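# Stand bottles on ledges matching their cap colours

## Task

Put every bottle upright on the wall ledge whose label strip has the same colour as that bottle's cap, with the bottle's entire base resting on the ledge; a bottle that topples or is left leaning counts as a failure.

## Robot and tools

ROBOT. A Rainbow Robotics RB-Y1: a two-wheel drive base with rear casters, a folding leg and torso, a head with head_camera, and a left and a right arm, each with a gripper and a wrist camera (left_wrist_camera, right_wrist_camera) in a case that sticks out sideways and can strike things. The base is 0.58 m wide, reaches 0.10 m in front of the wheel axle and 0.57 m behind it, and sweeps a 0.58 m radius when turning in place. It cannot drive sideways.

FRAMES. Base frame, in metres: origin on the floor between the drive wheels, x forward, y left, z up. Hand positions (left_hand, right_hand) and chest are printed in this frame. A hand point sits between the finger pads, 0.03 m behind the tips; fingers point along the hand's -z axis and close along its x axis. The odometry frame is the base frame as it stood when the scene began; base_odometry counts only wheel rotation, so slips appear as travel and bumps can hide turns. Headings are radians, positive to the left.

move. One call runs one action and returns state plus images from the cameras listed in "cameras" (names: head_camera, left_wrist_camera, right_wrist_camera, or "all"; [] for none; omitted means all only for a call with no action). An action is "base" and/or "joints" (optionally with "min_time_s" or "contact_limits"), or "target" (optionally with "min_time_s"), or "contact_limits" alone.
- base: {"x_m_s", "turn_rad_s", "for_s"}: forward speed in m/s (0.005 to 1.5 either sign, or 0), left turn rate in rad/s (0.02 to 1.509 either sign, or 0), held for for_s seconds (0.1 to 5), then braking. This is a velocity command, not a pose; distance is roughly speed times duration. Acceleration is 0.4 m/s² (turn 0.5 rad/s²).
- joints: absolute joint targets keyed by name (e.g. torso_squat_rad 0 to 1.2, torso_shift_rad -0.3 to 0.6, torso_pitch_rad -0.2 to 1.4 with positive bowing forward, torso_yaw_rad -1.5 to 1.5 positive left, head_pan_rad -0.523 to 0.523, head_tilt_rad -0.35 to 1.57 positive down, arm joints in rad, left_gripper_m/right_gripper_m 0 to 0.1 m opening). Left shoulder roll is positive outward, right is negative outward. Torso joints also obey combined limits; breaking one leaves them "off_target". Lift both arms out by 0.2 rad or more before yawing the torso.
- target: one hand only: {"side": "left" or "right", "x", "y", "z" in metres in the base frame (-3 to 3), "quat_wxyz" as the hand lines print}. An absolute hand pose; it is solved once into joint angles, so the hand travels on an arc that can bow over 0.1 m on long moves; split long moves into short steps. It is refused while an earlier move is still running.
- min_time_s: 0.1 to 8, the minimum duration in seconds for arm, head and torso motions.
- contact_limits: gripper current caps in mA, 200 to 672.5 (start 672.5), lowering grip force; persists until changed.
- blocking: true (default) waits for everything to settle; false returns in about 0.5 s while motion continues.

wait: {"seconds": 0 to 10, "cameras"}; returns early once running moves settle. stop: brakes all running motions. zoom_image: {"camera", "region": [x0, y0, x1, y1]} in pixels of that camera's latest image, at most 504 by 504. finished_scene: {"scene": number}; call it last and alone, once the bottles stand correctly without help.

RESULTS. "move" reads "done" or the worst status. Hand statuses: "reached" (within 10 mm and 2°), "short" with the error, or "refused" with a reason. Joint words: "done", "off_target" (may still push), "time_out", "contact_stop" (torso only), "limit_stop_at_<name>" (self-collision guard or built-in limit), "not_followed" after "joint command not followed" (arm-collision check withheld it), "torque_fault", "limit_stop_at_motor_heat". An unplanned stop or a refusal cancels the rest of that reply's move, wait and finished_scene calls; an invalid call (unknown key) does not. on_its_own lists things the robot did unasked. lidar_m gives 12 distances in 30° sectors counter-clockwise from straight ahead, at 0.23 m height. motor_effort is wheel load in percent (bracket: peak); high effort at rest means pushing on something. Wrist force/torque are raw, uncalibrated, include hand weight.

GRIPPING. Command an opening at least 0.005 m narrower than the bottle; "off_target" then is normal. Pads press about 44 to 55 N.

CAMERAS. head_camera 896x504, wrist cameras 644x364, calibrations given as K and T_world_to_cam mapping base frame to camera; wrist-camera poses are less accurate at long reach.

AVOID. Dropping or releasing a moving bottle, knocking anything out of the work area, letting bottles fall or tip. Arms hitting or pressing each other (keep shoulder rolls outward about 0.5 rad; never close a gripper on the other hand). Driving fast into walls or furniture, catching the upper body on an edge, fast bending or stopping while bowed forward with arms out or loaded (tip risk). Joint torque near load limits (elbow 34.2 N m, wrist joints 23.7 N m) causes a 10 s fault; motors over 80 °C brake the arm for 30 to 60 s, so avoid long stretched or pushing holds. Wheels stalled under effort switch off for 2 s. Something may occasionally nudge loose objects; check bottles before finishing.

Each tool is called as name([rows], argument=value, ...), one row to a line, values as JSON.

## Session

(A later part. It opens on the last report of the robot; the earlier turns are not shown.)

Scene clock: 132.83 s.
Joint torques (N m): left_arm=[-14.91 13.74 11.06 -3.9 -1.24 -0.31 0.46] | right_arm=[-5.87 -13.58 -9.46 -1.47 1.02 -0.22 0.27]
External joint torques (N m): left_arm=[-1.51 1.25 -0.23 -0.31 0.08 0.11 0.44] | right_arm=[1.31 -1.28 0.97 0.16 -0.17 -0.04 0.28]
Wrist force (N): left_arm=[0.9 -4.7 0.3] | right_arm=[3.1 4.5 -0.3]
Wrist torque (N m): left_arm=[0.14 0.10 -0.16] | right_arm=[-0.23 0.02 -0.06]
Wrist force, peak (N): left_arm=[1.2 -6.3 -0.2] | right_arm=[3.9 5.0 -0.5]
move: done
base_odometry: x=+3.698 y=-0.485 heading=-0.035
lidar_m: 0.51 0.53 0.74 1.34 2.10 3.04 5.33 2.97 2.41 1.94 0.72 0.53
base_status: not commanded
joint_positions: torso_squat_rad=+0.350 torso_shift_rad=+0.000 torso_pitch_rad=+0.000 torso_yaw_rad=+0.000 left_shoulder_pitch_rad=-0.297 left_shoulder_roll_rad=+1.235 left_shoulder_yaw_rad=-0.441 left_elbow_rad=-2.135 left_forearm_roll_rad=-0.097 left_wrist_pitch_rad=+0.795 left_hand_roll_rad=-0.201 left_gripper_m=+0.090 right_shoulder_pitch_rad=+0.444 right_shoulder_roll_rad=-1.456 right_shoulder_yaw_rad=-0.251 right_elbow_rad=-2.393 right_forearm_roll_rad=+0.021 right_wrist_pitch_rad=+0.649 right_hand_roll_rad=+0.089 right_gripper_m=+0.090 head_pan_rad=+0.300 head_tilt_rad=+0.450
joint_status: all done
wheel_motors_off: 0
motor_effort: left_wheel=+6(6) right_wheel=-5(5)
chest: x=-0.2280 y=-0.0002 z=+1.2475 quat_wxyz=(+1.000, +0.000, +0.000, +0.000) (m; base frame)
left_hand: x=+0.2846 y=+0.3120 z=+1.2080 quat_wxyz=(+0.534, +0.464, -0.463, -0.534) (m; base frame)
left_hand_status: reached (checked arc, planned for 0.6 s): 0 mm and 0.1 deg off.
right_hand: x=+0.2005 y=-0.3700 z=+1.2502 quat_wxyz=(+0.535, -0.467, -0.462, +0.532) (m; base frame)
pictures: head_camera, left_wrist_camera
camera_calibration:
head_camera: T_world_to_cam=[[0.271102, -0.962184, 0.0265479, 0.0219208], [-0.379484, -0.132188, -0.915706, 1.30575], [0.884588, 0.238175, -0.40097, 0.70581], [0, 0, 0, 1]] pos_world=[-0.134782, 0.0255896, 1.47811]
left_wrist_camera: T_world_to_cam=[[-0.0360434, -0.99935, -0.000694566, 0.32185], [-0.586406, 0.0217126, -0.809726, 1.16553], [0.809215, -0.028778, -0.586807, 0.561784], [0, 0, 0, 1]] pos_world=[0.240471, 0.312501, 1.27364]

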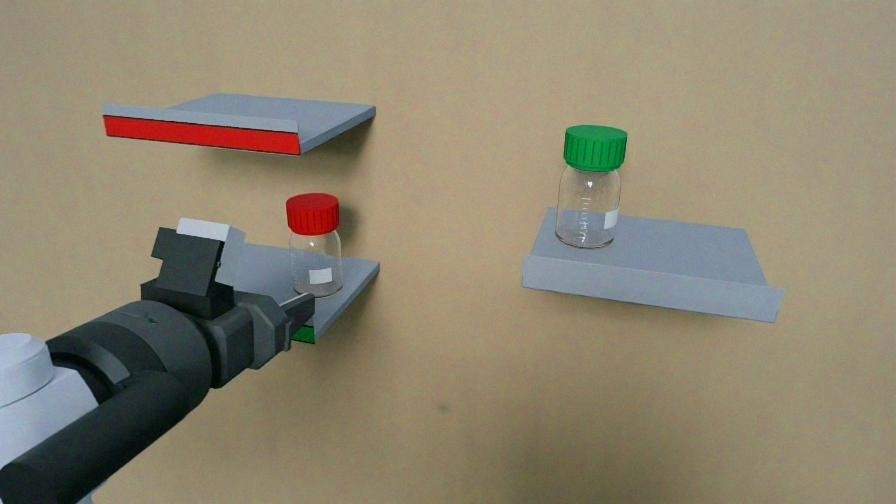

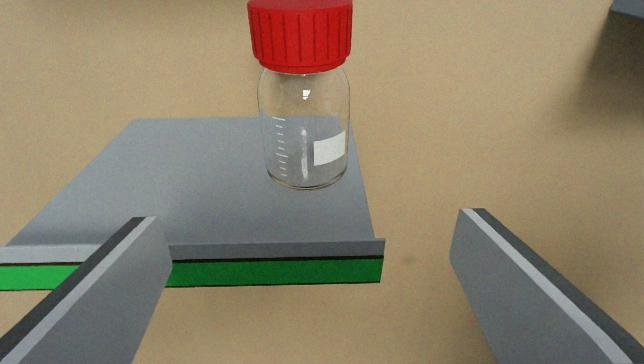

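move(target={"side": "left", "x": 0.415, "y": 0.316, "z": 1.2055, "quat_wxyz": [0.5337, 0.4639, -0.4639, -0.5337]}, min_time_s=1.2, cameras=["left_wrist_camera"])

move(joints={"left_gripper_m": 0.045}, cameras=["left_wrist_camera"])

Scene clock: 135.27 s.
Joint torques (N m): left_arm=[-21.02 13.64 9.55 -3.74 -0.79 -0.78 0.29] | right_arm=[-5.88 -13.59 -8.98 -1.24 0.98 -0.18 0.14]
External joint torques (N m): left_arm=[-0.46 1.24 -1.53 0.81 0.02 0.12 0.27] | right_arm=[1.29 -1.3 1.45 0.39 -0.2 0 0.15]
Wrist force (N): left_arm=[0.8 -4.6 0.4] | right_arm=[2.8 3.7 0.5]
Wrist torque (N m): left_arm=[0.12 0.10 -0.02] | right_arm=[-0.14 -0.06 -0.04]
Wrist force, peak (N): left_arm=[1.6 -5.3 0.0] | right_arm=[3.4 5.0 0.6]
move: done
base_odometry: x=+3.698 y=-0.485 heading=-0.035
lidar_m: 0.51 0.53 0.73 1.34 2.11 3.04 5.33 2.96 2.41 1.94 0.72 0.53
base_status: not commanded
joint_positions: torso_squat_rad=+0.350 torso_shift_rad=+0.000 torso_pitch_rad=+0.000 torso_yaw_rad=+0.000 left_shoulder_pitch_rad=-0.714 left_shoulder_roll_rad=+0.953 left_shoulder_yaw_rad=-0.581 left_elbow_rad=-1.479 left_forearm_roll_rad=+0.044 left_wrist_pitch_rad=+0.537 left_hand_roll_rad=-0.450 left_gripper_m=+0.090 right_shoulder_pitch_rad=+0.444 right_shoulder_roll_rad=-1.456 right_shoulder_yaw_rad=-0.251 right_elbow_rad=-2.393 right_forearm_roll_rad=+0.021 right_wrist_pitch_rad=+0.649 right_hand_roll_rad=+0.089 right_gripper_m=+0.090 head_pan_rad=+0.300 head_tilt_rad=+0.450
joint_status: all done
wheel_motors_off: 0
motor_effort: left_wheel=+6(6) right_wheel=-5(6)
chest: x=-0.2280 y=-0.0002 z=+1.2475 quat_wxyz=(+1.000, +0.000, +0.000, +0.000) (m; base frame)
left_hand: x=+0.4150 y=+0.3159 z=+1.2061 quat_wxyz=(+0.533, +0.464, -0.464, -0.533) (m; base frame)
left_hand_status: reached (checked arc, planned for 1.2 s): 1 mm and 0.1 deg off.
right_hand: x=+0.2005 y=-0.3700 z=+1.2502 quat_wxyz=(+0.535, -0.467, -0.462, +0.532) (m; base frame)
pictures: left_wrist_camera
camera_calibration:
left_wrist_camera: T_world_to_cam=[[-0.036485, -0.999334, 0.000151266, 0.329621], [-0.584609, 0.0212209, -0.811037, 1.2414], [0.810494, -0.0296791, -0.584994, 0.452781], [0, 0, 0, 1]] pos_world=[0.370781, 0.316496, 1.27164]

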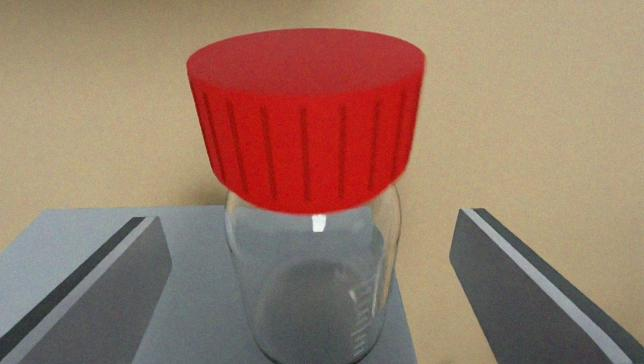

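Scene clock: 136.27 s.
Joint torques (N m): left_arm=[-21.22 13.82 9.47 -3.85 -0.92 -0.75 0.13] | right_arm=[-6.53 -13.19 -9.24 -1.25 1 0.03 0.16]
External joint torques (N m): left_arm=[-0.67 1.41 -1.61 0.7 -0.11 0.15 0.11] | right_arm=[0.64 -0.89 1.18 0.38 -0.19 0.21 0.17]
Wrist force (N): left_arm=[1.6 -4.6 0.3] | right_arm=[3.2 4.7 -0.2]
Wrist torque (N m): left_arm=[0.14 0.09 -0.03] | right_arm=[-0.29 0.05 -0.04]
Wrist force, peak (N): left_arm=[1.2 -5.3 0.2] | right_arm=[3.5 4.9 -0.7]
move: off_target
base_odometry: x=+3.698 y=-0.485 heading=-0.035
lidar_m: 0.50 0.53 0.74 1.34 2.11 3.03 5.33 2.97 2.41 1.95 0.73 0.53
base_status: not commanded
joint_positions: torso_squat_rad=+0.350 torso_shift_rad=+0.000 torso_pitch_rad=+0.000 torso_yaw_rad=+0.000 left_shoulder_pitch_rad=-0.714 left_shoulder_roll_rad=+0.953 left_shoulder_yaw_rad=-0.581 left_elbow_rad=-1.479 left_forearm_roll_rad=+0.044 left_wrist_pitch_rad=+0.537 left_hand_roll_rad=-0.450 left_gripper_m=+0.053 right_shoulder_pitch_rad=+0.444 right_shoulder_roll_rad=-1.456 right_shoulder_yaw_rad=-0.251 right_elbow_rad=-2.393 right_forearm_roll_rad=+0.021 right_wrist_pitch_rad=+0.649 right_hand_roll_rad=+0.089 right_gripper_m=+0.090 head_pan_rad=+0.300 head_tilt_rad=+0.450
joint_status: left_gripper_m off_target (ended at +0.053, target +0.045)
wheel_motors_off: 0
motor_effort: left_wheel=+6(6) right_wheel=-5(6)
chest: x=-0.2280 y=-0.0002 z=+1.2475 quat_wxyz=(+1.000, +0.000, +0.000, +0.000) (m; base frame)
left_hand: x=+0.4150 y=+0.3159 z=+1.2061 quat_wxyz=(+0.533, +0.464, -0.464, -0.533) (m; base frame)
right_hand: x=+0.2005 y=-0.3700 z=+1.2502 quat_wxyz=(+0.535, -0.467, -0.462, +0.532) (m; base frame)
pictures: left_wrist_camera
camera_calibration:
left_wrist_camera: T_world_to_cam=[[-0.036485, -0.999334, 0.000151266, 0.329621], [-0.584609, 0.0212209, -0.811037, 1.2414], [0.810494, -0.0296791, -0.584994, 0.452781], [0, 0, 0, 1]] pos_world=[0.370781, 0.316496, 1.27164]

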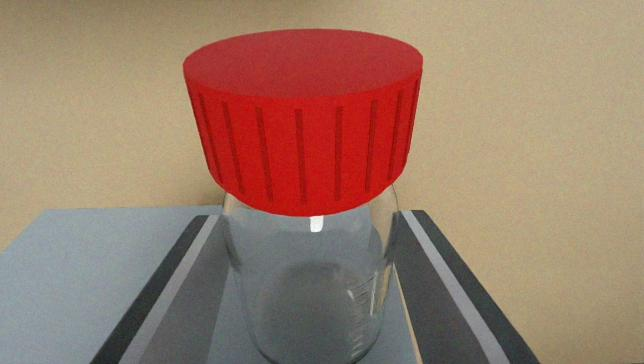

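move(joints={"left_gripper_m": 0.085})

move(target={"side": "left", "x": 0.438, "y": 0.316, "z": 1.203, "quat_wxyz": [0.5337, 0.4639, -0.4639, -0.5337]}, cameras=["left_wrist_camera"])

move(joints={"left_gripper_m": 0.045}, cameras=["left_wrist_camera", "head_camera"])

Scene clock: 139.20 s.
Joint torques (N m): left_arm=[-20.81 13.49 9.63 -3.86 -0.79 -0.73 0.17] | right_arm=[-6.38 -13.33 -9.32 -1.43 1.07 0.01 0.13]
External joint torques (N m): left_arm=[-0.25 1.09 -1.44 0.69 0.02 0.17 0.15] | right_arm=[0.8 -1.03 1.1 0.2 -0.11 0.19 0.14]
Wrist force (N): left_arm=[1.0 -4.7 0.0] | right_arm=[3.4 4.6 -0.1]
Wrist torque (N m): left_arm=[0.14 0.12 -0.04] | right_arm=[-0.25 0.07 -0.05]
Wrist force, peak (N): left_arm=[1.6 -5.0 0.0] | right_arm=[3.9 5.1 0.2]
move: done
base_odometry: x=+3.698 y=-0.485 heading=-0.035
lidar_m: 0.51 0.53 0.73 1.34 2.10 3.03 5.33 2.96 2.41 1.94 0.72 0.53
base_status: not commanded
joint_positions: torso_squat_rad=+0.350 torso_shift_rad=+0.000 torso_pitch_rad=+0.000 torso_yaw_rad=+0.000 left_shoulder_pitch_rad=-0.714 left_shoulder_roll_rad=+0.953 left_shoulder_yaw_rad=-0.581 left_elbow_rad=-1.479 left_forearm_roll_rad=+0.044 left_wrist_pitch_rad=+0.537 left_hand_roll_rad=-0.450 left_gripper_m=+0.085 right_shoulder_pitch_rad=+0.444 right_shoulder_roll_rad=-1.456 right_shoulder_yaw_rad=-0.251 right_elbow_rad=-2.393 right_forearm_roll_rad=+0.021 right_wrist_pitch_rad=+0.649 right_hand_roll_rad=+0.089 right_gripper_m=+0.090 head_pan_rad=+0.300 head_tilt_rad=+0.450
joint_status: all done
wheel_motors_off: 0
motor_effort: left_wheel=+6(6) right_wheel=-5(6)
chest: x=-0.2280 y=-0.0002 z=+1.2475 quat_wxyz=(+1.000, +0.000, +0.000, +0.000) (m; base frame)
left_hand: x=+0.4150 y=+0.3159 z=+1.2060 quat_wxyz=(+0.533, +0.464, -0.464, -0.533) (m; base frame)
right_hand: x=+0.2005 y=-0.3700 z=+1.2502 quat_wxyz=(+0.535, -0.467, -0.462, +0.532) (m; base frame)
pictures: none

Scene clock: 140.53 s.
Joint torques (N m): left_arm=[-22.62 13.05 8.65 -4.39 -0.68 -0.91 0.15] | right_arm=[-5.87 -13.06 -9.19 -1.73 0.98 -0.08 0.26]
External joint torques (N m): left_arm=[-0.8 0.75 -1.87 0.36 0.01 0.05 0.13] | right_arm=[1.3 -0.76 1.24 -0.1 -0.21 0.1 0.26]
Wrist force (N): left_arm=[1.1 -4.8 0.3] | right_arm=[3.1 4.3 -0.7]
Wrist torque (N m): left_arm=[0.15 0.13 -0.02] | right_arm=[-0.23 0.00 -0.06]
Wrist force, peak (N): left_arm=[0.2 -5.6 -0.1] | right_arm=[3.8 4.9 0.1]
move: done
base_odometry: x=+3.698 y=-0.485 heading=-0.035
lidar_m: 0.51 0.53 0.73 1.34 2.10 3.03 5.33 2.97 2.41 1.94 0.73 0.53
base_status: not commanded
joint_positions: torso_squat_rad=+0.350 torso_shift_rad=+0.000 torso_pitch_rad=+0.000 torso_yaw_rad=+0.000 left_shoulder_pitch_rad=-0.787 left_shoulder_roll_rad=+0.896 left_shoulder_yaw_rad=-0.605 left_elbow_rad=-1.329 left_forearm_roll_rad=+0.060 left_wrist_pitch_rad=+0.472 left_hand_roll_rad=-0.485 left_gripper_m=+0.085 right_shoulder_pitch_rad=+0.444 right_shoulder_roll_rad=-1.456 right_shoulder_yaw_rad=-0.251 right_elbow_rad=-2.393 right_forearm_roll_rad=+0.021 right_wrist_pitch_rad=+0.649 right_hand_roll_rad=+0.089 right_gripper_m=+0.090 head_pan_rad=+0.300 head_tilt_rad=+0.450
joint_status: all done
wheel_motors_off: 0
motor_effort: left_wheel=+6(6) right_wheel=-5(6)
chest: x=-0.2280 y=-0.0002 z=+1.2475 quat_wxyz=(+1.000, +0.000, +0.000, +0.000) (m; base frame)
left_hand: x=+0.4377 y=+0.3160 z=+1.2037 quat_wxyz=(+0.534, +0.464, -0.464, -0.533) (m; base frame)
left_hand_status: reached (checked arc, planned for 0.4 s): 1 mm and 0.1 deg off.
right_hand: x=+0.2005 y=-0.3700 z=+1.2502 quat_wxyz=(+0.535, -0.467, -0.462, +0.532) (m; base frame)
pictures: left_wrist_camera
camera_calibration:
left_wrist_camera: T_world_to_cam=[[-0.0358457, -0.999357, 0.000181595, 0.330164], [-0.584455, 0.0208163, -0.811159, 1.25288], [0.810634, -0.0291827, -0.584825, 0.432633], [0, 0, 0, 1]] pos_world=[0.393382, 0.316496, 1.26924]

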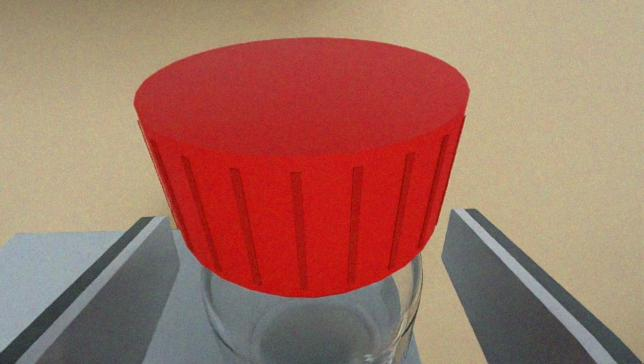

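Scene clock: 141.47 s.
Joint torques (N m): left_arm=[-22.66 13.2 8.61 -4.28 -0.71 -0.94 0.1] | right_arm=[-6.11 -13.25 -9.83 -1.56 0.93 -0.1 0.27]
External joint torques (N m): left_arm=[-0.84 0.9 -1.9 0.47 -0.02 0.02 0.09] | right_arm=[1.07 -0.96 0.59 0.07 -0.25 0.08 0.27]
Wrist force (N): left_arm=[0.8 -4.8 0.5] | right_arm=[2.9 4.3 0.2]
Wrist torque (N m): left_arm=[0.12 0.09 0.00] | right_arm=[-0.28 0.00 -0.06]
Wrist force, peak (N): left_arm=[0.5 -5.3 0.1] | right_arm=[3.1 5.6 -0.4]
move: off_target
base_odometry: x=+3.698 y=-0.485 heading=-0.035
lidar_m: 0.51 0.53 0.74 1.34 2.11 3.03 5.33 2.96 2.41 1.94 0.73 0.53
base_status: not commanded
joint_positions: torso_squat_rad=+0.350 torso_shift_rad=+0.000 torso_pitch_rad=+0.000 torso_yaw_rad=+0.000 left_shoulder_pitch_rad=-0.787 left_shoulder_roll_rad=+0.896 left_shoulder_yaw_rad=-0.605 left_elbow_rad=-1.329 left_forearm_roll_rad=+0.060 left_wrist_pitch_rad=+0.472 left_hand_roll_rad=-0.485 left_gripper_m=+0.055 right_shoulder_pitch_rad=+0.444 right_shoulder_roll_rad=-1.456 right_shoulder_yaw_rad=-0.251 right_elbow_rad=-2.393 right_forearm_roll_rad=+0.021 right_wrist_pitch_rad=+0.649 right_hand_roll_rad=+0.089 right_gripper_m=+0.090 head_pan_rad=+0.300 head_tilt_rad=+0.450
joint_status: left_gripper_m off_target (ended at +0.055, target +0.045)
wheel_motors_off: 0
motor_effort: left_wheel=+6(6) right_wheel=-5(6)
chest: x=-0.2280 y=-0.0002 z=+1.2475 quat_wxyz=(+1.000, +0.000, +0.000, +0.000) (m; base frame)
left_hand: x=+0.4377 y=+0.3160 z=+1.2037 quat_wxyz=(+0.534, +0.464, -0.464, -0.533) (m; base frame)
right_hand: x=+0.2005 y=-0.3700 z=+1.2502 quat_wxyz=(+0.535, -0.467, -0.462, +0.532) (m; base frame)
pictures: head_camera, left_wrist_camera
camera_calibration:
head_camera: T_world_to_cam=[[0.2711, -0.962185, 0.0265497, 0.0219179], [-0.379404, -0.132167, -0.915743, 1.30581], [0.884623, 0.238184, -0.400887, 0.705691], [0, 0, 0, 1]] pos_world=[-0.134782, 0.0255895, 1.47811]
left_wrist_camera: T_world_to_cam=[[-0.0358457, -0.999357, 0.000181595, 0.330164], [-0.584455, 0.0208163, -0.811159, 1.25288], [0.810634, -0.0291827, -0.584825, 0.432633], [0, 0, 0, 1]] pos_world=[0.393382, 0.316496, 1.26924]

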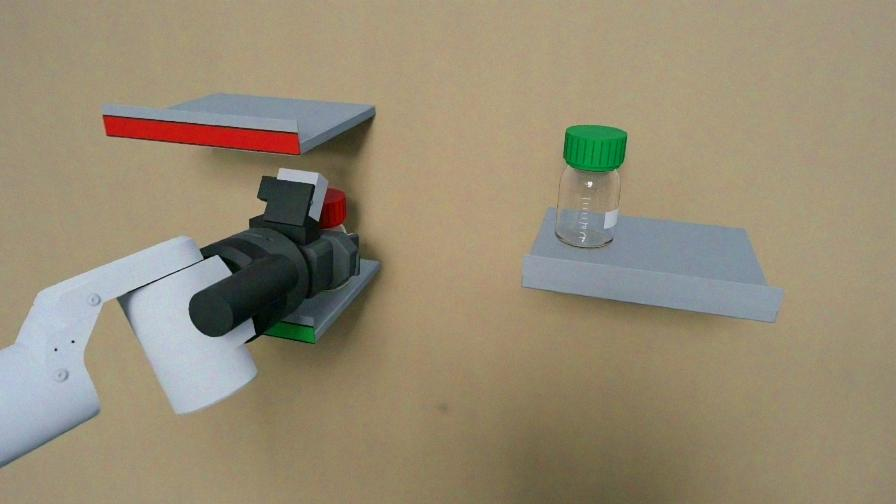

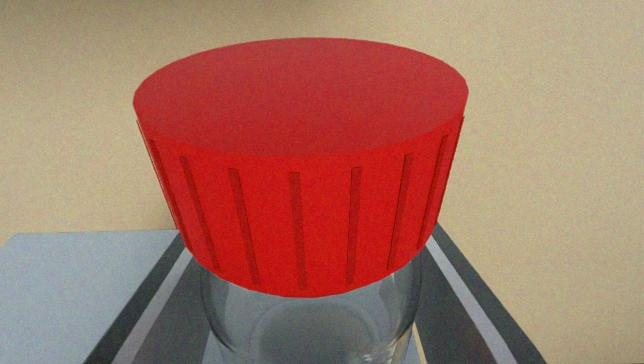

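move(target={"side": "left", "x": 0.436, "y": 0.312, "z": 1.212, "quat_wxyz": [0.5337, 0.4639, -0.4639, -0.5337]})

move(target={"side": "left", "x": 0.42, "y": 0.188, "z": 1.214, "quat_wxyz": [0.5337, 0.4639, -0.4639, -0.5337]}, min_time_s=0.8)

move(target={"side": "left", "x": 0.41, "y": 0.185, "z": 1.33, "quat_wxyz": [0.5337, 0.4639, -0.4639, -0.5337]})

move(target={"side": "left", "x": 0.41, "y": 0.185, "z": 1.44, "quat_wxyz": [0.5337, 0.4639, -0.4639, -0.5337]}, cameras=["head_camera", "left_wrist_camera"])

Scene clock: 143.23 s.
Joint torques (N m): left_arm=[-23.32 13.72 10.12 -5.14 -0.94 -1.04 0.1] | right_arm=[-6.11 -13.52 -8.94 -1.61 0.89 0.05 0.06]
External joint torques (N m): left_arm=[-1.52 1.5 -0.55 -0.54 -0.21 -0.07 0.09] | right_arm=[1.07 -1.23 1.49 0.03 -0.29 0.23 0.07]
Wrist force (N): left_arm=[0.9 -6.2 0.4] | right_arm=[3.2 4.0 0.6]
Wrist torque (N m): left_arm=[0.11 0.09 -0.02] | right_arm=[-0.16 0.06 -0.05]
Wrist force, peak (N): left_arm=[3.1 -7.3 0.1] | right_arm=[3.5 5.1 -0.2]
move: done
base_odometry: x=+3.698 y=-0.485 heading=-0.035
lidar_m: 0.51 0.53 0.73 1.33 2.10 3.03 5.33 2.96 2.41 1.95 0.73 0.53
base_status: not commanded
joint_positions: torso_squat_rad=+0.350 torso_shift_rad=+0.000 torso_pitch_rad=+0.000 torso_yaw_rad=+0.000 left_shoulder_pitch_rad=-0.798 left_shoulder_roll_rad=+0.908 left_shoulder_yaw_rad=-0.610 left_elbow_rad=-1.356 left_forearm_roll_rad=+0.080 left_wrist_pitch_rad=+0.499 left_hand_roll_rad=-0.491 left_gripper_m=+0.055 right_shoulder_pitch_rad=+0.444 right_shoulder_roll_rad=-1.456 right_shoulder_yaw_rad=-0.251 right_elbow_rad=-2.393 right_forearm_roll_rad=+0.021 right_wrist_pitch_rad=+0.649 right_hand_roll_rad=+0.089 right_gripper_m=+0.090 head_pan_rad=+0.300 head_tilt_rad=+0.450
joint_status: all done
wheel_motors_off: 0
motor_effort: left_wheel=+6(6) right_wheel=-5(5)
chest: x=-0.2280 y=-0.0002 z=+1.2475 quat_wxyz=(+1.000, +0.000, +0.000, +0.000) (m; base frame)
left_hand: x=+0.4362 y=+0.3120 z=+1.2119 quat_wxyz=(+0.533, +0.464, -0.464, -0.533) (m; base frame)
left_hand_status: reached (checked arc, planned for 0.2 s): 0 mm and 0.1 deg off.
right_hand: x=+0.2005 y=-0.3700 z=+1.2502 quat_wxyz=(+0.535, -0.467, -0.462, +0.532) (m; base frame)
pictures: none

Scene clock: 144.37 s.
Joint torques (N m): left_arm=[-23.83 9.76 8.9 -5.8 -1.52 -1.13 0.6] | right_arm=[-6.36 -13.26 -8.79 -1.73 1.14 -0.11 0.19]
External joint torques (N m): left_arm=[-1.7 1.54 -1.09 -0.1 -0.27 -0.23 0.59] | right_arm=[0.81 -0.96 1.64 -0.09 -0.05 0.07 0.2]
Wrist force (N): left_arm=[0.9 -6.4 0.0] | right_arm=[3.7 5.0 -0.3]
Wrist torque (N m): left_arm=[0.12 0.11 -0.15] | right_arm=[-0.28 0.05 -0.03]
Wrist force, peak (N): left_arm=[1.6 -6.9 0.1] | right_arm=[3.7 5.0 -0.3]
move: done
base_odometry: x=+3.698 y=-0.485 heading=-0.035
lidar_m: 0.51 0.54 0.74 1.34 2.11 3.03 5.33 2.97 2.41 1.94 0.73 0.53
base_status: not commanded
joint_positions: torso_squat_rad=+0.350 torso_shift_rad=+0.000 torso_pitch_rad=+0.000 torso_yaw_rad=+0.000 left_shoulder_pitch_rad=-0.848 left_shoulder_roll_rad=+0.681 left_shoulder_yaw_rad=-0.643 left_elbow_rad=-1.521 left_forearm_roll_rad=-0.110 left_wrist_pitch_rad=+0.833 left_hand_roll_rad=-0.449 left_gripper_m=+0.055 right_shoulder_pitch_rad=+0.444 right_shoulder_roll_rad=-1.456 right_shoulder_yaw_rad=-0.251 right_elbow_rad=-2.393 right_forearm_roll_rad=+0.021 right_wrist_pitch_rad=+0.649 right_hand_roll_rad=+0.089 right_gripper_m=+0.090 head_pan_rad=+0.300 head_tilt_rad=+0.450
joint_status: all done
wheel_motors_off: 0
motor_effort: left_wheel=+6(6) right_wheel=-4(6)
chest: x=-0.2280 y=-0.0002 z=+1.2475 quat_wxyz=(+1.000, +0.000, +0.000, +0.000) (m; base frame)
left_hand: x=+0.4197 y=+0.1879 z=+1.2143 quat_wxyz=(+0.534, +0.464, -0.464, -0.534) (m; base frame)
left_hand_status: reached (checked arc, planned for 0.8 s): 0 mm and 0.1 deg off.
right_hand: x=+0.2005 y=-0.3700 z=+1.2502 quat_wxyz=(+0.535, -0.467, -0.462, +0.532) (m; base frame)
pictures: none

Scene clock: 145.40 s.
Joint torques (N m): left_arm=[-23.22 9.46 10.18 -4.25 -1.59 -1.58 0.44] | right_arm=[-6.29 -13.17 -9.26 -1.4 0.99 -0.22 0.08]
External joint torques (N m): left_arm=[-0.73 0.67 -0.19 -0.3 -0.26 -0.39 0.42] | right_arm=[0.89 -0.88 1.17 0.23 -0.2 -0.04 0.09]
Wrist force (N): left_arm=[1.0 -6.2 0.4] | right_arm=[3.6 4.6 -0.2]
Wrist torque (N m): left_arm=[0.13 0.13 -0.02] | right_arm=[-0.25 0.14 -0.07]
Wrist force, peak (N): left_arm=[2.1 -9.3 -0.1] | right_arm=[3.9 5.2 0.0]
move: done
base_odometry: x=+3.698 y=-0.485 heading=-0.035
lidar_m: 0.50 0.54 0.74 1.34 2.10 3.04 5.33 2.97 2.41 1.95 0.72 0.53
base_status: not commanded
joint_positions: torso_squat_rad=+0.350 torso_shift_rad=+0.000 torso_pitch_rad=+0.000 torso_yaw_rad=+0.000 left_shoulder_pitch_rad=-1.050 left_shoulder_roll_rad=+0.774 left_shoulder_yaw_rad=-0.573 left_elbow_rad=-1.617 left_forearm_roll_rad=+0.175 left_wrist_pitch_rad=+1.035 left_hand_roll_rad=-0.619 left_gripper_m=+0.055 right_shoulder_pitch_rad=+0.444 right_shoulder_roll_rad=-1.456 right_shoulder_yaw_rad=-0.251 right_elbow_rad=-2.393 right_forearm_roll_rad=+0.021 right_wrist_pitch_rad=+0.649 right_hand_roll_rad=+0.089 right_gripper_m=+0.090 head_pan_rad=+0.300 head_tilt_rad=+0.450
joint_status: all done
wheel_motors_off: 0
motor_effort: left_wheel=+6(6) right_wheel=-4(5)
chest: x=-0.2280 y=-0.0002 z=+1.2475 quat_wxyz=(+1.000, +0.000, +0.000, +0.000) (m; base frame)
left_hand: x=+0.4099 y=+0.1850 z=+1.3302 quat_wxyz=(+0.534, +0.464, -0.464, -0.533) (m; base frame)
left_hand_status: reached (checked arc, planned for 0.5 s): 0 mm and 0.1 deg off.
right_hand: x=+0.2005 y=-0.3700 z=+1.2502 quat_wxyz=(+0.535, -0.467, -0.462, +0.532) (m; base frame)
pictures: none

Scene clock: 146.33 s.
Joint torques (N m): left_arm=[-24.17 9.58 9.61 -2.54 -1.64 -1.71 0.54] | right_arm=[-6.2 -13.74 -8.8 -1.57 1.01 -0.25 0.15]
External joint torques (N m): left_arm=[-1.06 0.71 0.19 0.41 -0.41 -0.26 0.52] | right_arm=[0.98 -1.45 1.63 0.06 -0.17 -0.07 0.16]
Wrist force (N): left_arm=[0.8 -6.5 0.1] | right_arm=[3.7 4.6 0.4]
Wrist torque (N m): left_arm=[0.15 0.12 -0.02] | right_arm=[-0.27 0.08 -0.05]
Wrist force, peak (N): left_arm=[2.5 -7.8 0.4] | right_arm=[4.1 4.8 -0.5]
move: done
base_odometry: x=+3.698 y=-0.485 heading=-0.035
lidar_m: 0.51 0.53 0.73 1.34 2.11 3.03 5.33 2.96 2.41 1.94 0.72 0.53
base_status: not commanded
joint_positions: torso_squat_rad=+0.350 torso_shift_rad=+0.000 torso_pitch_rad=+0.000 torso_yaw_rad=+0.000 left_shoulder_pitch_rad=-1.313 left_shoulder_roll_rad=+0.793 left_shoulder_yaw_rad=-0.512 left_elbow_rad=-1.478 left_forearm_roll_rad=+0.391 left_wrist_pitch_rad=+1.138 left_hand_roll_rad=-0.791 left_gripper_m=+0.055 right_shoulder_pitch_rad=+0.444 right_shoulder_roll_rad=-1.456 right_shoulder_yaw_rad=-0.251 right_elbow_rad=-2.393 right_forearm_roll_rad=+0.021 right_wrist_pitch_rad=+0.649 right_hand_roll_rad=+0.089 right_gripper_m=+0.090 head_pan_rad=+0.300 head_tilt_rad=+0.450
joint_status: all done
wheel_motors_off: 0
motor_effort: left_wheel=+6(6) right_wheel=-5(6)
chest: x=-0.2280 y=-0.0002 z=+1.2475 quat_wxyz=(+1.000, +0.000, +0.000, +0.000) (m; base frame)
left_hand: x=+0.4095 y=+0.1849 z=+1.4402 quat_wxyz=(+0.533, +0.464, -0.464, -0.533) (m; base frame)
left_hand_status: reached (checked arc, planned for 0.6 s): 1 mm and 0.1 deg off.
right_hand: x=+0.2005 y=-0.3700 z=+1.2502 quat_wxyz=(+0.535, -0.467, -0.462, +0.532) (m; base frame)
pictures: head_camera, left_wrist_camera
camera_calibration:
head_camera: T_world_to_cam=[[0.2711, -0.962185, 0.0265497, 0.0219179], [-0.379404, -0.132167, -0.915743, 1.30581], [0.884623, 0.238184, -0.400887, 0.705691], [0, 0, 0, 1]] pos_world=[-0.134782, 0.0255895, 1.47811]
left_wrist_camera: T_world_to_cam=[[-0.0365421, -0.999332, 0.0000652061, 0.198619], [-0.584426, 0.0213175, -0.811167, 1.43088], [0.810623, -0.0296798, -0.584815, 0.590061], [0, 0, 0, 1]] pos_world=[0.365182, 0.185497, 1.50574]

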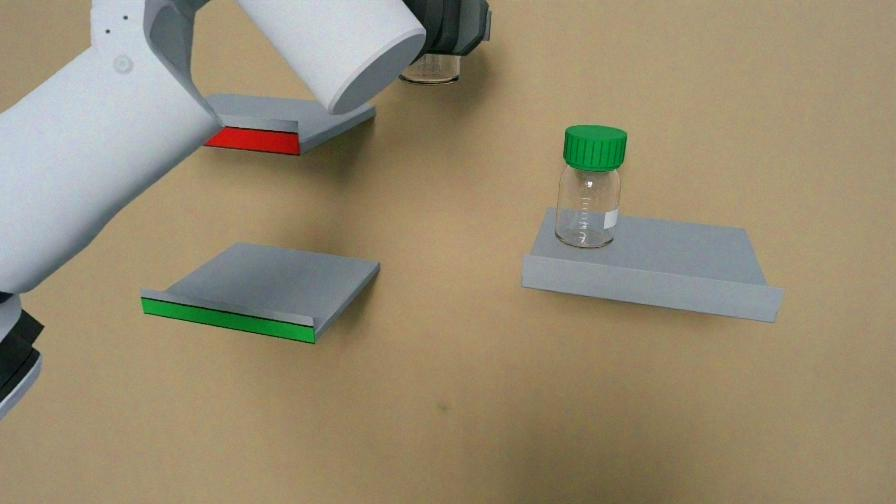

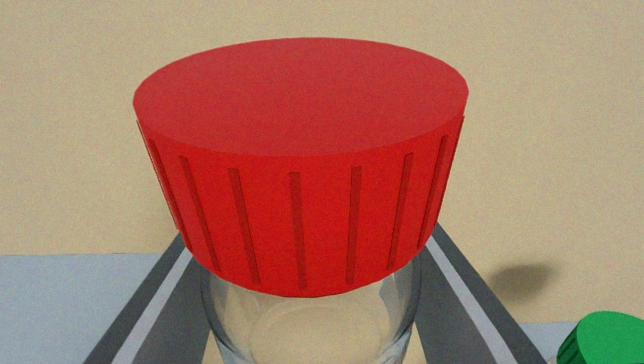

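move(target={"side": "left", "x": 0.41, "y": 0.37, "z": 1.43, "quat_wxyz": [0.5337, 0.4639, -0.4639, -0.5337]}, min_time_s=1)

move(target={"side": "left", "x": 0.41, "y": 0.37, "z": 1.403, "quat_wxyz": [0.5337, 0.4639, -0.4639, -0.5337]}, cameras=["left_wrist_camera", "head_camera"])

move(target={"side": "left", "x": 0.41, "y": 0.37, "z": 1.396, "quat_wxyz": [0.5337, 0.4639, -0.4639, -0.5337]})

Scene clock: 148.30 s.
Joint torques (N m): left_arm=[-22.82 13.12 11.14 -3.83 -0.78 -2.17 0.19] | right_arm=[-5.93 -13.5 -9.55 -1.68 1.19 -0.07 0.25]
External joint torques (N m): left_arm=[-1.76 0.7 1.48 -0.43 -0.27 -0.31 0.18] | right_arm=[1.25 -1.21 0.88 -0.05 0 0.11 0.26]
Wrist force (N): left_arm=[1.1 -6.3 -0.1] | right_arm=[2.9 4.8 0.4]
Wrist torque (N m): left_arm=[0.13 0.13 -0.01] | right_arm=[-0.25 0.01 -0.04]
Wrist force, peak (N): left_arm=[1.0 -6.8 -0.2] | right_arm=[3.5 4.9 -0.3]
move: done
base_odometry: x=+3.698 y=-0.485 heading=-0.035
lidar_m: 0.51 0.53 0.74 1.34 2.11 3.04 5.33 2.97 2.42 1.94 0.72 0.53
base_status: not commanded
joint_positions: torso_squat_rad=+0.350 torso_shift_rad=+0.000 torso_pitch_rad=+0.000 torso_yaw_rad=+0.000 left_shoulder_pitch_rad=-1.086 left_shoulder_roll_rad=+1.120 left_shoulder_yaw_rad=-0.354 left_elbow_rad=-1.342 left_forearm_roll_rad=+0.804 left_wrist_pitch_rad=+0.803 left_hand_roll_rad=-1.144 left_gripper_m=+0.055 right_shoulder_pitch_rad=+0.444 right_shoulder_roll_rad=-1.456 right_shoulder_yaw_rad=-0.251 right_elbow_rad=-2.393 right_forearm_roll_rad=+0.021 right_wrist_pitch_rad=+0.649 right_hand_roll_rad=+0.089 right_gripper_m=+0.090 head_pan_rad=+0.300 head_tilt_rad=+0.450
joint_status: all done
wheel_motors_off: 0
motor_effort: left_wheel=+6(6) right_wheel=-5(6)
chest: x=-0.2280 y=-0.0002 z=+1.2475 quat_wxyz=(+1.000, +0.000, +0.000, +0.000) (m; base frame)
left_hand: x=+0.4095 y=+0.3701 z=+1.4303 quat_wxyz=(+0.534, +0.466, -0.464, -0.531) (m; base frame)
left_hand_status: reached (checked arc, planned for 1.0 s): 1 mm and 0.5 deg off.
right_hand: x=+0.2005 y=-0.3700 z=+1.2502 quat_wxyz=(+0.535, -0.467, -0.462, +0.532) (m; base frame)
pictures: none

Scene clock: 149.47 s.
Joint torques (N m): left_arm=[-23.47 14.33 11.16 -4.27 -0.83 -2.3 0.26] | right_arm=[-5.79 -13 -10.23 -1.33 1.03 -0.43 0.12]
External joint torques (N m): left_arm=[-2.58 1.38 1.1 -0.84 -0.32 -0.47 0.25] | right_arm=[1.38 -0.7 0.19 0.31 -0.16 -0.25 0.13]
Wrist force (N): left_arm=[1.1 -6.1 -0.2] | right_arm=[2.9 4.8 -1.0]
Wrist torque (N m): left_arm=[0.10 0.12 -0.14] | right_arm=[-0.29 -0.01 -0.09]
Wrist force, peak (N): left_arm=[0.2 -8.2 -0.6] | right_arm=[3.9 4.7 0.0]
move: done
base_odometry: x=+3.698 y=-0.485 heading=-0.035
lidar_m: 0.51 0.53 0.74 1.34 2.11 3.04 5.33 2.97 2.41 1.95 0.72 0.53
base_status: not commanded
joint_positions: torso_squat_rad=+0.350 torso_shift_rad=+0.000 torso_pitch_rad=+0.000 torso_yaw_rad=+0.000 left_shoulder_pitch_rad=-1.014 left_shoulder_roll_rad=+1.119 left_shoulder_yaw_rad=-0.353 left_elbow_rad=-1.379 left_forearm_roll_rad=+0.785 left_wrist_pitch_rad=+0.764 left_hand_roll_rad=-1.118 left_gripper_m=+0.055 right_shoulder_pitch_rad=+0.444 right_shoulder_roll_rad=-1.456 right_shoulder_yaw_rad=-0.251 right_elbow_rad=-2.393 right_forearm_roll_rad=+0.021 right_wrist_pitch_rad=+0.649 right_hand_roll_rad=+0.089 right_gripper_m=+0.090 head_pan_rad=+0.300 head_tilt_rad=+0.450
joint_status: all done
wheel_motors_off: 0
motor_effort: left_wheel=+6(6) right_wheel=-6(6)
chest: x=-0.2280 y=-0.0002 z=+1.2475 quat_wxyz=(+1.000, +0.000, +0.000, +0.000) (m; base frame)
left_hand: x=+0.4102 y=+0.3700 z=+1.4031 quat_wxyz=(+0.534, +0.462, -0.463, -0.535) (m; base frame)
left_hand_status: reached (checked arc, planned for 0.3 s): 0 mm and 0.3 deg off.
right_hand: x=+0.2006 y=-0.3700 z=+1.2502 quat_wxyz=(+0.535, -0.467, -0.462, +0.532) (m; base frame)
pictures: head_camera, left_wrist_camera
camera_calibration:
head_camera: T_world_to_cam=[[0.271103, -0.962184, 0.0265498, 0.021891], [-0.379484, -0.13219, -0.915706, 1.30579], [0.884588, 0.238175, -0.40097, 0.705722], [0, 0, 0, 1]] pos_world=[-0.134682, 0.0255896, 1.47811]
left_wrist_camera: T_world_to_cam=[[-0.0386659, -0.999252, 0.000590062, 0.383716], [-0.589276, 0.022325, -0.807623, 1.39396], [0.807006, -0.0315752, -0.589698, 0.582286], [0, 0, 0, 1]] pos_world=[0.366355, 0.370695, 1.46894]

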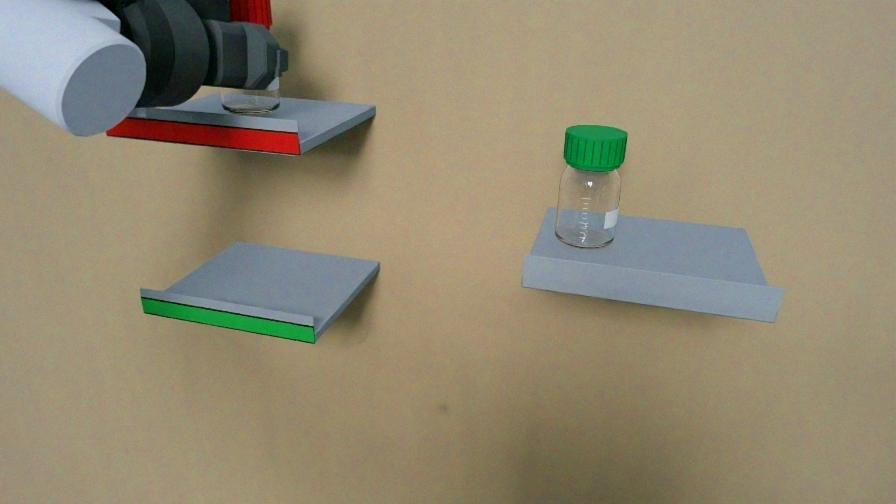

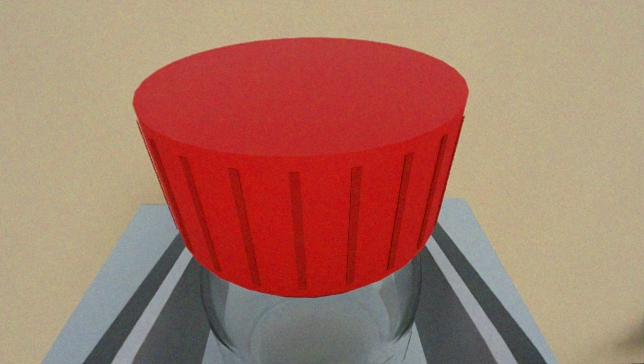

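Scene clock: 150.00 s.
Joint torques (N m): left_arm=[-20.83 13.77 10.53 -3.44 -0.45 -1.36 0.44] | right_arm=[-6.66 -13.2 -9.43 -1.43 1.02 -0.18 0.22]
External joint torques (N m): left_arm=[-0.01 0.69 0.35 0.02 0.06 0.46 0.43] | right_arm=[0.51 -0.91 0.99 0.2 -0.16 0 0.22]
Wrist force (N): left_arm=[0.6 -2.1 2.1] | right_arm=[3.2 4.3 -0.3]
Wrist torque (N m): left_arm=[0.20 0.12 -0.16] | right_arm=[-0.16 0.04 -0.04]
Wrist force, peak (N): left_arm=[1.2 -6.1 -0.5] | right_arm=[3.1 5.1 0.2]
move: done
base_odometry: x=+3.698 y=-0.485 heading=-0.035
lidar_m: 0.51 0.53 0.73 1.34 2.11 3.04 5.33 2.96 2.41 1.95 0.72 0.53
base_status: not commanded
joint_positions: torso_squat_rad=+0.350 torso_shift_rad=+0.000 torso_pitch_rad=+0.000 torso_yaw_rad=+0.000 left_shoulder_pitch_rad=-0.990 left_shoulder_roll_rad=+1.117 left_shoulder_yaw_rad=-0.350 left_elbow_rad=-1.394 left_forearm_roll_rad=+0.764 left_wrist_pitch_rad=+0.750 left_hand_roll_rad=-1.100 left_gripper_m=+0.055 right_shoulder_pitch_rad=+0.444 right_shoulder_roll_rad=-1.456 right_shoulder_yaw_rad=-0.251 right_elbow_rad=-2.393 right_forearm_roll_rad=+0.021 right_wrist_pitch_rad=+0.649 right_hand_roll_rad=+0.089 right_gripper_m=+0.090 head_pan_rad=+0.300 head_tilt_rad=+0.450
joint_status: all done
wheel_motors_off: 0
motor_effort: left_wheel=+6(7) right_wheel=-5(6)
chest: x=-0.2280 y=-0.0002 z=+1.2475 quat_wxyz=(+1.000, +0.000, +0.000, +0.000) (m; base frame)
left_hand: x=+0.4099 y=+0.3699 z=+1.3966 quat_wxyz=(+0.533, +0.464, -0.464, -0.534) (m; base frame)
left_hand_status: reached (checked arc, planned for 0.2 s): 1 mm and 0.1 deg off.
right_hand: x=+0.2005 y=-0.3700 z=+1.2502 quat_wxyz=(+0.535, -0.467, -0.462, +0.532) (m; base frame)
pictures: none

move(joints={"left_gripper_m": 0.09})

move(target={"side": "left", "x": 0.28, "y": 0.36, "z": 1.41, "quat_wxyz": [0.5337, 0.4639, -0.4639, -0.5337]}, cameras=["left_wrist_camera"])

move(target={"side": "left", "x": 0.26, "y": 0.18, "z": 1.36, "quat_wxyz": [0.5337, 0.4639, -0.4639, -0.5337]})

move(target={"side": "left", "x": 0.29, "y": 0.028, "z": 1.30, "quat_wxyz": [0.5337, 0.4639, -0.4639, -0.5337]}, cameras=["left_wrist_camera", "head_camera"])

Scene clock: 151.70 s.
Joint torques (N m): left_arm=[-20.77 13.59 10.6 -3.5 -0.53 -1.64 0.35] | right_arm=[-6.11 -13.95 -9.25 -1.53 1.05 -0.04 -0.14]
External joint torques (N m): left_arm=[0.05 0.51 0.43 -0.04 0 0.18 0.34] | right_arm=[1.07 -1.65 1.18 0.1 -0.14 0.14 -0.13]
Wrist force (N): left_arm=[0.9 -4.7 0.1] | right_arm=[3.1 4.7 0.2]
Wrist torque (N m): left_arm=[0.13 0.10 -0.15] | right_arm=[-0.28 -0.02 -0.05]
Wrist force, peak (N): left_arm=[1.0 -4.9 0.4] | right_arm=[3.6 5.0 0.1]
move: done
base_odometry: x=+3.698 y=-0.485 heading=-0.035
lidar_m: 0.51 0.53 0.73 1.33 2.11 3.04 5.33 2.96 2.40 1.94 0.73 0.53
base_status: not commanded
joint_positions: torso_squat_rad=+0.350 torso_shift_rad=+0.000 torso_pitch_rad=+0.000 torso_yaw_rad=+0.000 left_shoulder_pitch_rad=-0.990 left_shoulder_roll_rad=+1.117 left_shoulder_yaw_rad=-0.350 left_elbow_rad=-1.394 left_forearm_roll_rad=+0.764 left_wrist_pitch_rad=+0.750 left_hand_roll_rad=-1.100 left_gripper_m=+0.090 right_shoulder_pitch_rad=+0.444 right_shoulder_roll_rad=-1.456 right_shoulder_yaw_rad=-0.251 right_elbow_rad=-2.393 right_forearm_roll_rad=+0.021 right_wrist_pitch_rad=+0.649 right_hand_roll_rad=+0.089 right_gripper_m=+0.090 head_pan_rad=+0.300 head_tilt_rad=+0.450
joint_status: all done
wheel_motors_off: 0
motor_effort: left_wheel=+6(6) right_wheel=-5(6)
chest: x=-0.2280 y=-0.0002 z=+1.2475 quat_wxyz=(+1.000, +0.000, +0.000, +0.000) (m; base frame)
left_hand: x=+0.4099 y=+0.3700 z=+1.3965 quat_wxyz=(+0.533, +0.464, -0.464, -0.534) (m; base frame)
right_hand: x=+0.2005 y=-0.3700 z=+1.2502 quat_wxyz=(+0.535, -0.467, -0.462, +0.532) (m; base frame)
pictures: none

Scene clock: 152.97 s.
Joint torques (N m): left_arm=[-13.46 14.43 11.99 1.52 -1.14 -1.15 0.02] | right_arm=[-5.93 -13.63 -8.89 -1.52 1.01 -0.26 0.14]
External joint torques (N m): left_arm=[-0.51 0.19 0.56 -0.07 -0.04 0.03 0.01] | right_arm=[1.25 -1.33 1.54 0.11 -0.17 -0.08 0.15]
Wrist force (N): left_arm=[0.9 -4.8 0.5] | right_arm=[3.0 3.9 -0.1]
Wrist torque (N m): left_arm=[0.15 0.11 -0.14] | right_arm=[-0.19 -0.03 -0.06]
Wrist force, peak (N): left_arm=[1.1 -5.7 0.5] | right_arm=[3.5 5.1 -0.8]
move: done
base_odometry: x=+3.698 y=-0.485 heading=-0.035
lidar_m: 0.51 0.53 0.73 1.34 2.11 3.04 5.33 2.96 2.41 1.94 0.72 0.52
base_status: not commanded
joint_positions: torso_squat_rad=+0.350 torso_shift_rad=+0.000 torso_pitch_rad=+0.000 torso_yaw_rad=+0.000 left_shoulder_pitch_rad=-0.520 left_shoulder_roll_rad=+1.587 left_shoulder_yaw_rad=-0.095 left_elbow_rad=-2.032 left_forearm_roll_rad=+0.784 left_wrist_pitch_rad=+0.811 left_hand_roll_rad=-0.615 left_gripper_m=+0.090 right_shoulder_pitch_rad=+0.444 right_shoulder_roll_rad=-1.456 right_shoulder_yaw_rad=-0.251 right_elbow_rad=-2.393 right_forearm_roll_rad=+0.021 right_wrist_pitch_rad=+0.649 right_hand_roll_rad=+0.089 right_gripper_m=+0.090 head_pan_rad=+0.300 head_tilt_rad=+0.450
joint_status: all done
wheel_motors_off: 0
motor_effort: left_wheel=+6(6) right_wheel=-5(6)
chest: x=-0.2280 y=-0.0002 z=+1.2475 quat_wxyz=(+1.000, +0.000, +0.000, +0.000) (m; base frame)
left_hand: x=+0.2800 y=+0.3598 z=+1.4102 quat_wxyz=(+0.534, +0.464, -0.463, -0.535) (m; base frame)
left_hand_status: reached (checked arc, planned for 0.9 s): 0 mm and 0.2 deg off.
right_hand: x=+0.2006 y=-0.3700 z=+1.2502 quat_wxyz=(+0.535, -0.467, -0.462, +0.532) (m; base frame)
pictures: left_wrist_camera
camera_calibration:
left_wrist_camera: T_world_to_cam=[[-0.0359548, -0.999353, -0.00119875, 0.370227], [-0.587677, 0.0221137, -0.808793, 1.3245], [0.808296, -0.0283755, -0.588092, 0.687402], [0, 0, 0, 1]] pos_world=[0.236063, 0.360204, 1.47594]

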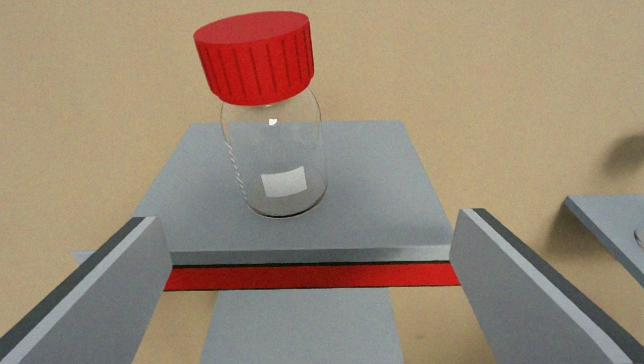

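Scene clock: 154.30 s.
Joint torques (N m): left_arm=[-16.28 9.81 9.31 -0.09 -1.44 -1.05 0.33] | right_arm=[-6.02 -13.72 -8.64 -1.5 1.03 -0.25 0.33]
External joint torques (N m): left_arm=[0.06 2.06 -0.6 0.08 0.4 -0.24 0.32] | right_arm=[1.16 -1.42 1.78 0.14 -0.15 -0.07 0.34]
Wrist force (N): left_arm=[0.7 -4.9 0.3] | right_arm=[3.2 4.7 0.0]
Wrist torque (N m): left_arm=[0.17 0.08 -0.14] | right_arm=[-0.30 0.03 -0.04]
Wrist force, peak (N): left_arm=[1.2 -5.5 -0.5] | right_arm=[4.0 4.9 -0.3]
move: done
base_odometry: x=+3.698 y=-0.485 heading=-0.035
lidar_m: 0.51 0.53 0.73 1.33 2.10 3.03 5.33 2.97 2.41 1.94 0.72 0.52
base_status: not commanded
joint_positions: torso_squat_rad=+0.350 torso_shift_rad=+0.000 torso_pitch_rad=+0.000 torso_yaw_rad=+0.000 left_shoulder_pitch_rad=-0.989 left_shoulder_roll_rad=+1.050 left_shoulder_yaw_rad=-0.548 left_elbow_rad=-2.318 left_forearm_roll_rad=+0.304 left_wrist_pitch_rad=+1.508 left_hand_roll_rad=-0.406 left_gripper_m=+0.090 right_shoulder_pitch_rad=+0.444 right_shoulder_roll_rad=-1.456 right_shoulder_yaw_rad=-0.251 right_elbow_rad=-2.393 right_forearm_roll_rad=+0.021 right_wrist_pitch_rad=+0.649 right_hand_roll_rad=+0.089 right_gripper_m=+0.090 head_pan_rad=+0.300 head_tilt_rad=+0.450
joint_status: all done
wheel_motors_off: 0
motor_effort: left_wheel=+6(6) right_wheel=-5(6)
chest: x=-0.2280 y=-0.0002 z=+1.2475 quat_wxyz=(+1.000, +0.000, +0.000, +0.000) (m; base frame)
left_hand: x=+0.2598 y=+0.1798 z=+1.3603 quat_wxyz=(+0.533, +0.464, -0.464, -0.534) (m; base frame)
left_hand_status: reached (checked arc, planned for 0.8 s): 0 mm and 0.1 deg off.
right_hand: x=+0.2005 y=-0.3700 z=+1.2502 quat_wxyz=(+0.535, -0.467, -0.462, +0.532) (m; base frame)
pictures: none

Scene clock: 155.73 s.
Joint torques (N m): left_arm=[-19.39 6.74 10.41 -1.88 -1.51 -0.57 0.42] | right_arm=[-6.01 -13.68 -9.54 -1.58 1.16 -0.16 0.05]
External joint torques (N m): left_arm=[0.11 1.85 -0.01 0.71 0.41 0.07 0.41] | right_arm=[1.17 -1.38 0.88 0.06 -0.02 0.02 0.06]
Wrist force (N): left_arm=[0.7 -4.8 0.1] | right_arm=[3.4 3.7 -0.7]
Wrist torque (N m): left_arm=[0.13 0.10 -0.14] | right_arm=[-0.14 0.06 -0.05]
Wrist force, peak (N): left_arm=[1.2 -5.9 -0.2] | right_arm=[3.7 5.0 0.0]
move: done
base_odometry: x=+3.698 y=-0.485 heading=-0.035
lidar_m: 0.51 0.53 0.73 1.34 2.11 3.04 5.33 2.97 2.41 1.94 0.73 0.53
base_status: not commanded
joint_positions: torso_squat_rad=+0.350 torso_shift_rad=+0.000 torso_pitch_rad=+0.000 torso_yaw_rad=+0.000 left_shoulder_pitch_rad=-1.192 left_shoulder_roll_rad=+0.535 left_shoulder_yaw_rad=-0.908 left_elbow_rad=-1.968 left_forearm_roll_rad=-0.054 left_wrist_pitch_rad=+1.632 left_hand_roll_rad=-0.312 left_gripper_m=+0.090 right_shoulder_pitch_rad=+0.444 right_shoulder_roll_rad=-1.456 right_shoulder_yaw_rad=-0.251 right_elbow_rad=-2.393 right_forearm_roll_rad=+0.021 right_wrist_pitch_rad=+0.649 right_hand_roll_rad=+0.089 right_gripper_m=+0.090 head_pan_rad=+0.300 head_tilt_rad=+0.450
joint_status: all done
wheel_motors_off: 0
motor_effort: left_wheel=+6(6) right_wheel=-6(6)
chest: x=-0.2280 y=-0.0002 z=+1.2475 quat_wxyz=(+1.000, +0.000, +0.000, +0.000) (m; base frame)
left_hand: x=+0.2892 y=+0.0281 z=+1.3002 quat_wxyz=(+0.533, +0.464, -0.464, -0.534) (m; base frame)
left_hand_status: reached (checked arc, planned for 0.8 s): 1 mm and 0.1 deg off.
right_hand: x=+0.2005 y=-0.3700 z=+1.2502 quat_wxyz=(+0.535, -0.467, -0.462, +0.532) (m; base frame)
pictures: head_camera, left_wrist_camera
camera_calibration:
head_camera: T_world_to_cam=[[0.271102, -0.962184, 0.0265479, 0.0219208], [-0.379484, -0.132188, -0.915706, 1.30575], [0.884588, 0.238175, -0.40097, 0.70581], [0, 0, 0, 1]] pos_world=[-0.134782, 0.0255896, 1.47811]
left_wrist_camera: T_world_to_cam=[[-0.0373594, -0.999302, -0.000188105, 0.038087], [-0.585021, 0.0220239, -0.810719, 1.25], [0.810157, -0.0301779, -0.585436, 0.602007], [0, 0, 0, 1]] pos_world=[0.244979, 0.0286978, 1.36584]

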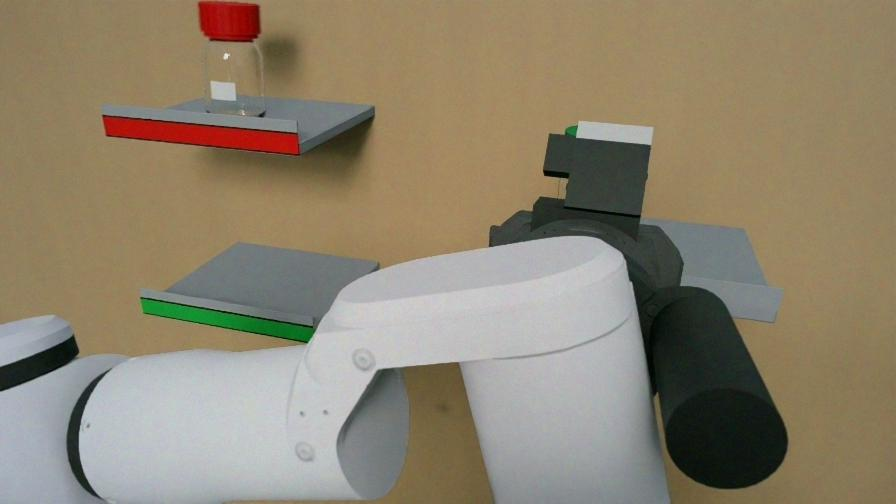

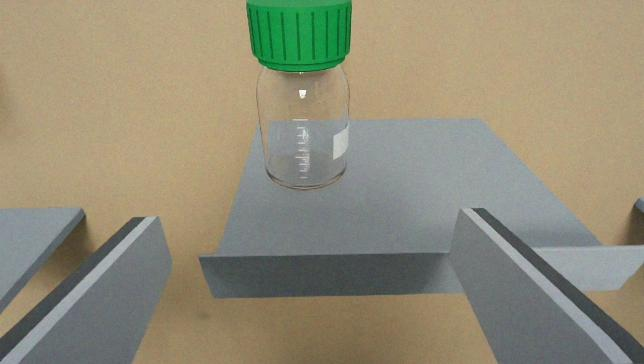

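zoom_image(camera="head_camera", region=[90, 0, 390, 170])

Scaled by 1.680 from the camera's 896x504 image, which has a finer 1280x720 frame.

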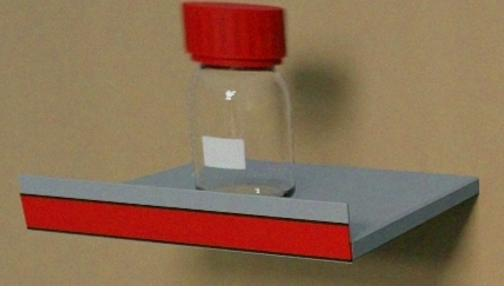

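move(target={"side": "left", "x": 0.437, "y": 0.032, "z": 1.297, "quat_wxyz": [0.5337, 0.4639, -0.4639, -0.5337]}, min_time_s=1.2, cameras=["left_wrist_camera"])

move(joints={"left_gripper_m": 0.045}, cameras=["left_wrist_camera"])

Scene clock: 159.90 s.
Joint torques (N m): left_arm=[-25.18 7.96 10.3 -3.16 -1.43 -0.46 0.04] | right_arm=[-6.23 -13.51 -9.58 -1.46 0.92 -0.35 0.23]
External joint torques (N m): left_arm=[-0.48 0.55 1.11 0.49 0.16 0.23 0.02] | right_arm=[0.95 -1.21 0.85 0.17 -0.27 -0.17 0.24]
Wrist force (N): left_arm=[1.1 -4.9 0.0] | right_arm=[3.0 4.7 0.1]
Wrist torque (N m): left_arm=[0.17 0.14 -0.04] | right_arm=[-0.27 -0.04 -0.03]
Wrist force, peak (N): left_arm=[-0.5 -5.7 0.0] | right_arm=[3.6 5.2 0.3]
move: done
base_odometry: x=+3.698 y=-0.485 heading=-0.035
lidar_m: 0.51 0.53 0.73 1.34 2.10 3.03 5.33 2.96 2.41 1.95 0.72 0.53
base_status: not commanded
joint_positions: torso_squat_rad=+0.350 torso_shift_rad=+0.000 torso_pitch_rad=+0.000 torso_yaw_rad=+0.000 left_shoulder_pitch_rad=-1.338 left_shoulder_roll_rad=+0.406 left_shoulder_yaw_rad=-0.879 left_elbow_rad=-1.197 left_forearm_roll_rad=-0.014 left_wrist_pitch_rad=+1.051 left_hand_roll_rad=-0.339 left_gripper_m=+0.090 right_shoulder_pitch_rad=+0.444 right_shoulder_roll_rad=-1.456 right_shoulder_yaw_rad=-0.251 right_elbow_rad=-2.393 right_forearm_roll_rad=+0.021 right_wrist_pitch_rad=+0.649 right_hand_roll_rad=+0.089 right_gripper_m=+0.090 head_pan_rad=+0.300 head_tilt_rad=+0.450
joint_status: all done
wheel_motors_off: 0
motor_effort: left_wheel=+6(6) right_wheel=-5(6)
chest: x=-0.2280 y=-0.0002 z=+1.2475 quat_wxyz=(+1.000, +0.000, +0.000, +0.000) (m; base frame)
left_hand: x=+0.4364 y=+0.0321 z=+1.2973 quat_wxyz=(+0.533, +0.464, -0.464, -0.534) (m; base frame)
left_hand_status: reached (checked arc, planned for 1.2 s): 1 mm and 0.0 deg off.
right_hand: x=+0.2005 y=-0.3700 z=+1.2502 quat_wxyz=(+0.535, -0.467, -0.462, +0.532) (m; base frame)
pictures: left_wrist_camera
camera_calibration:
left_wrist_camera: T_world_to_cam=[[-0.0368361, -0.999321, -0.00032115, 0.0475604], [-0.584925, 0.0218215, -0.810794, 1.33367], [0.81025, -0.0296786, -0.585332, 0.480922], [0, 0, 0, 1]] pos_world=[0.39218, 0.0326986, 1.36284]

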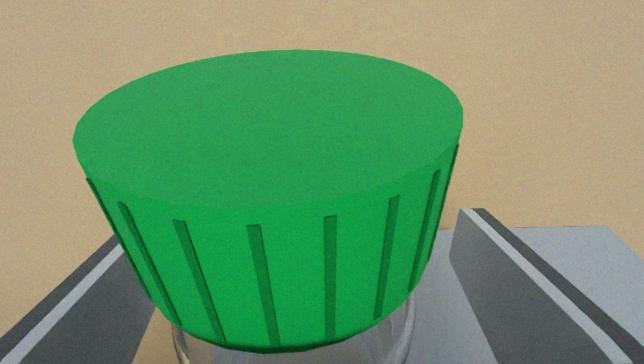

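Scene clock: 160.90 s.
Joint torques (N m): left_arm=[-25.05 7.89 10.23 -3.15 -1.36 -0.6 0.01] | right_arm=[-6.12 -13.22 -9.48 -1.28 1 0 0.07]
External joint torques (N m): left_arm=[-0.35 0.47 1.04 0.51 0.22 0.09 -0.01] | right_arm=[1.06 -0.92 0.95 0.36 -0.18 0.18 0.08]
Wrist force (N): left_arm=[0.3 -4.4 0.5] | right_arm=[2.9 4.5 -0.5]
Wrist torque (N m): left_arm=[0.17 0.10 -0.04] | right_arm=[-0.26 -0.03 -0.07]
Wrist force, peak (N): left_arm=[0.8 -5.1 0.2] | right_arm=[3.2 4.9 0.4]
move: off_target
base_odometry: x=+3.698 y=-0.485 heading=-0.035
lidar_m: 0.51 0.53 0.73 1.33 2.10 3.03 5.33 2.97 2.41 1.94 0.73 0.53
base_status: not commanded
joint_positions: torso_squat_rad=+0.350 torso_shift_rad=+0.000 torso_pitch_rad=+0.000 torso_yaw_rad=+0.000 left_shoulder_pitch_rad=-1.338 left_shoulder_roll_rad=+0.406 left_shoulder_yaw_rad=-0.879 left_elbow_rad=-1.197 left_forearm_roll_rad=-0.014 left_wrist_pitch_rad=+1.051 left_hand_roll_rad=-0.339 left_gripper_m=+0.055 right_shoulder_pitch_rad=+0.444 right_shoulder_roll_rad=-1.456 right_shoulder_yaw_rad=-0.251 right_elbow_rad=-2.393 right_forearm_roll_rad=+0.021 right_wrist_pitch_rad=+0.649 right_hand_roll_rad=+0.089 right_gripper_m=+0.090 head_pan_rad=+0.300 head_tilt_rad=+0.450
joint_status: left_gripper_m off_target (ended at +0.055, target +0.045)
wheel_motors_off: 0
motor_effort: left_wheel=+6(7) right_wheel=-5(6)
chest: x=-0.2280 y=-0.0002 z=+1.2475 quat_wxyz=(+1.000, +0.000, +0.000, +0.000) (m; base frame)
left_hand: x=+0.4364 y=+0.0321 z=+1.2973 quat_wxyz=(+0.533, +0.464, -0.464, -0.534) (m; base frame)
right_hand: x=+0.2005 y=-0.3700 z=+1.2502 quat_wxyz=(+0.535, -0.467, -0.462, +0.532) (m; base frame)
pictures: left_wrist_camera
camera_calibration:
left_wrist_camera: T_world_to_cam=[[-0.0368361, -0.999321, -0.00032115, 0.0475604], [-0.584925, 0.0218215, -0.810794, 1.33367], [0.81025, -0.0296786, -0.585332, 0.480922], [0, 0, 0, 1]] pos_world=[0.39218, 0.0326986, 1.36284]

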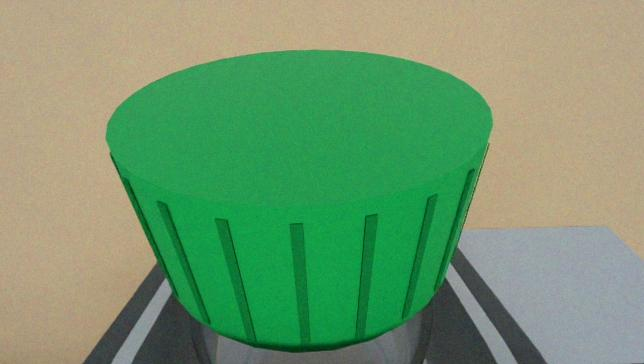

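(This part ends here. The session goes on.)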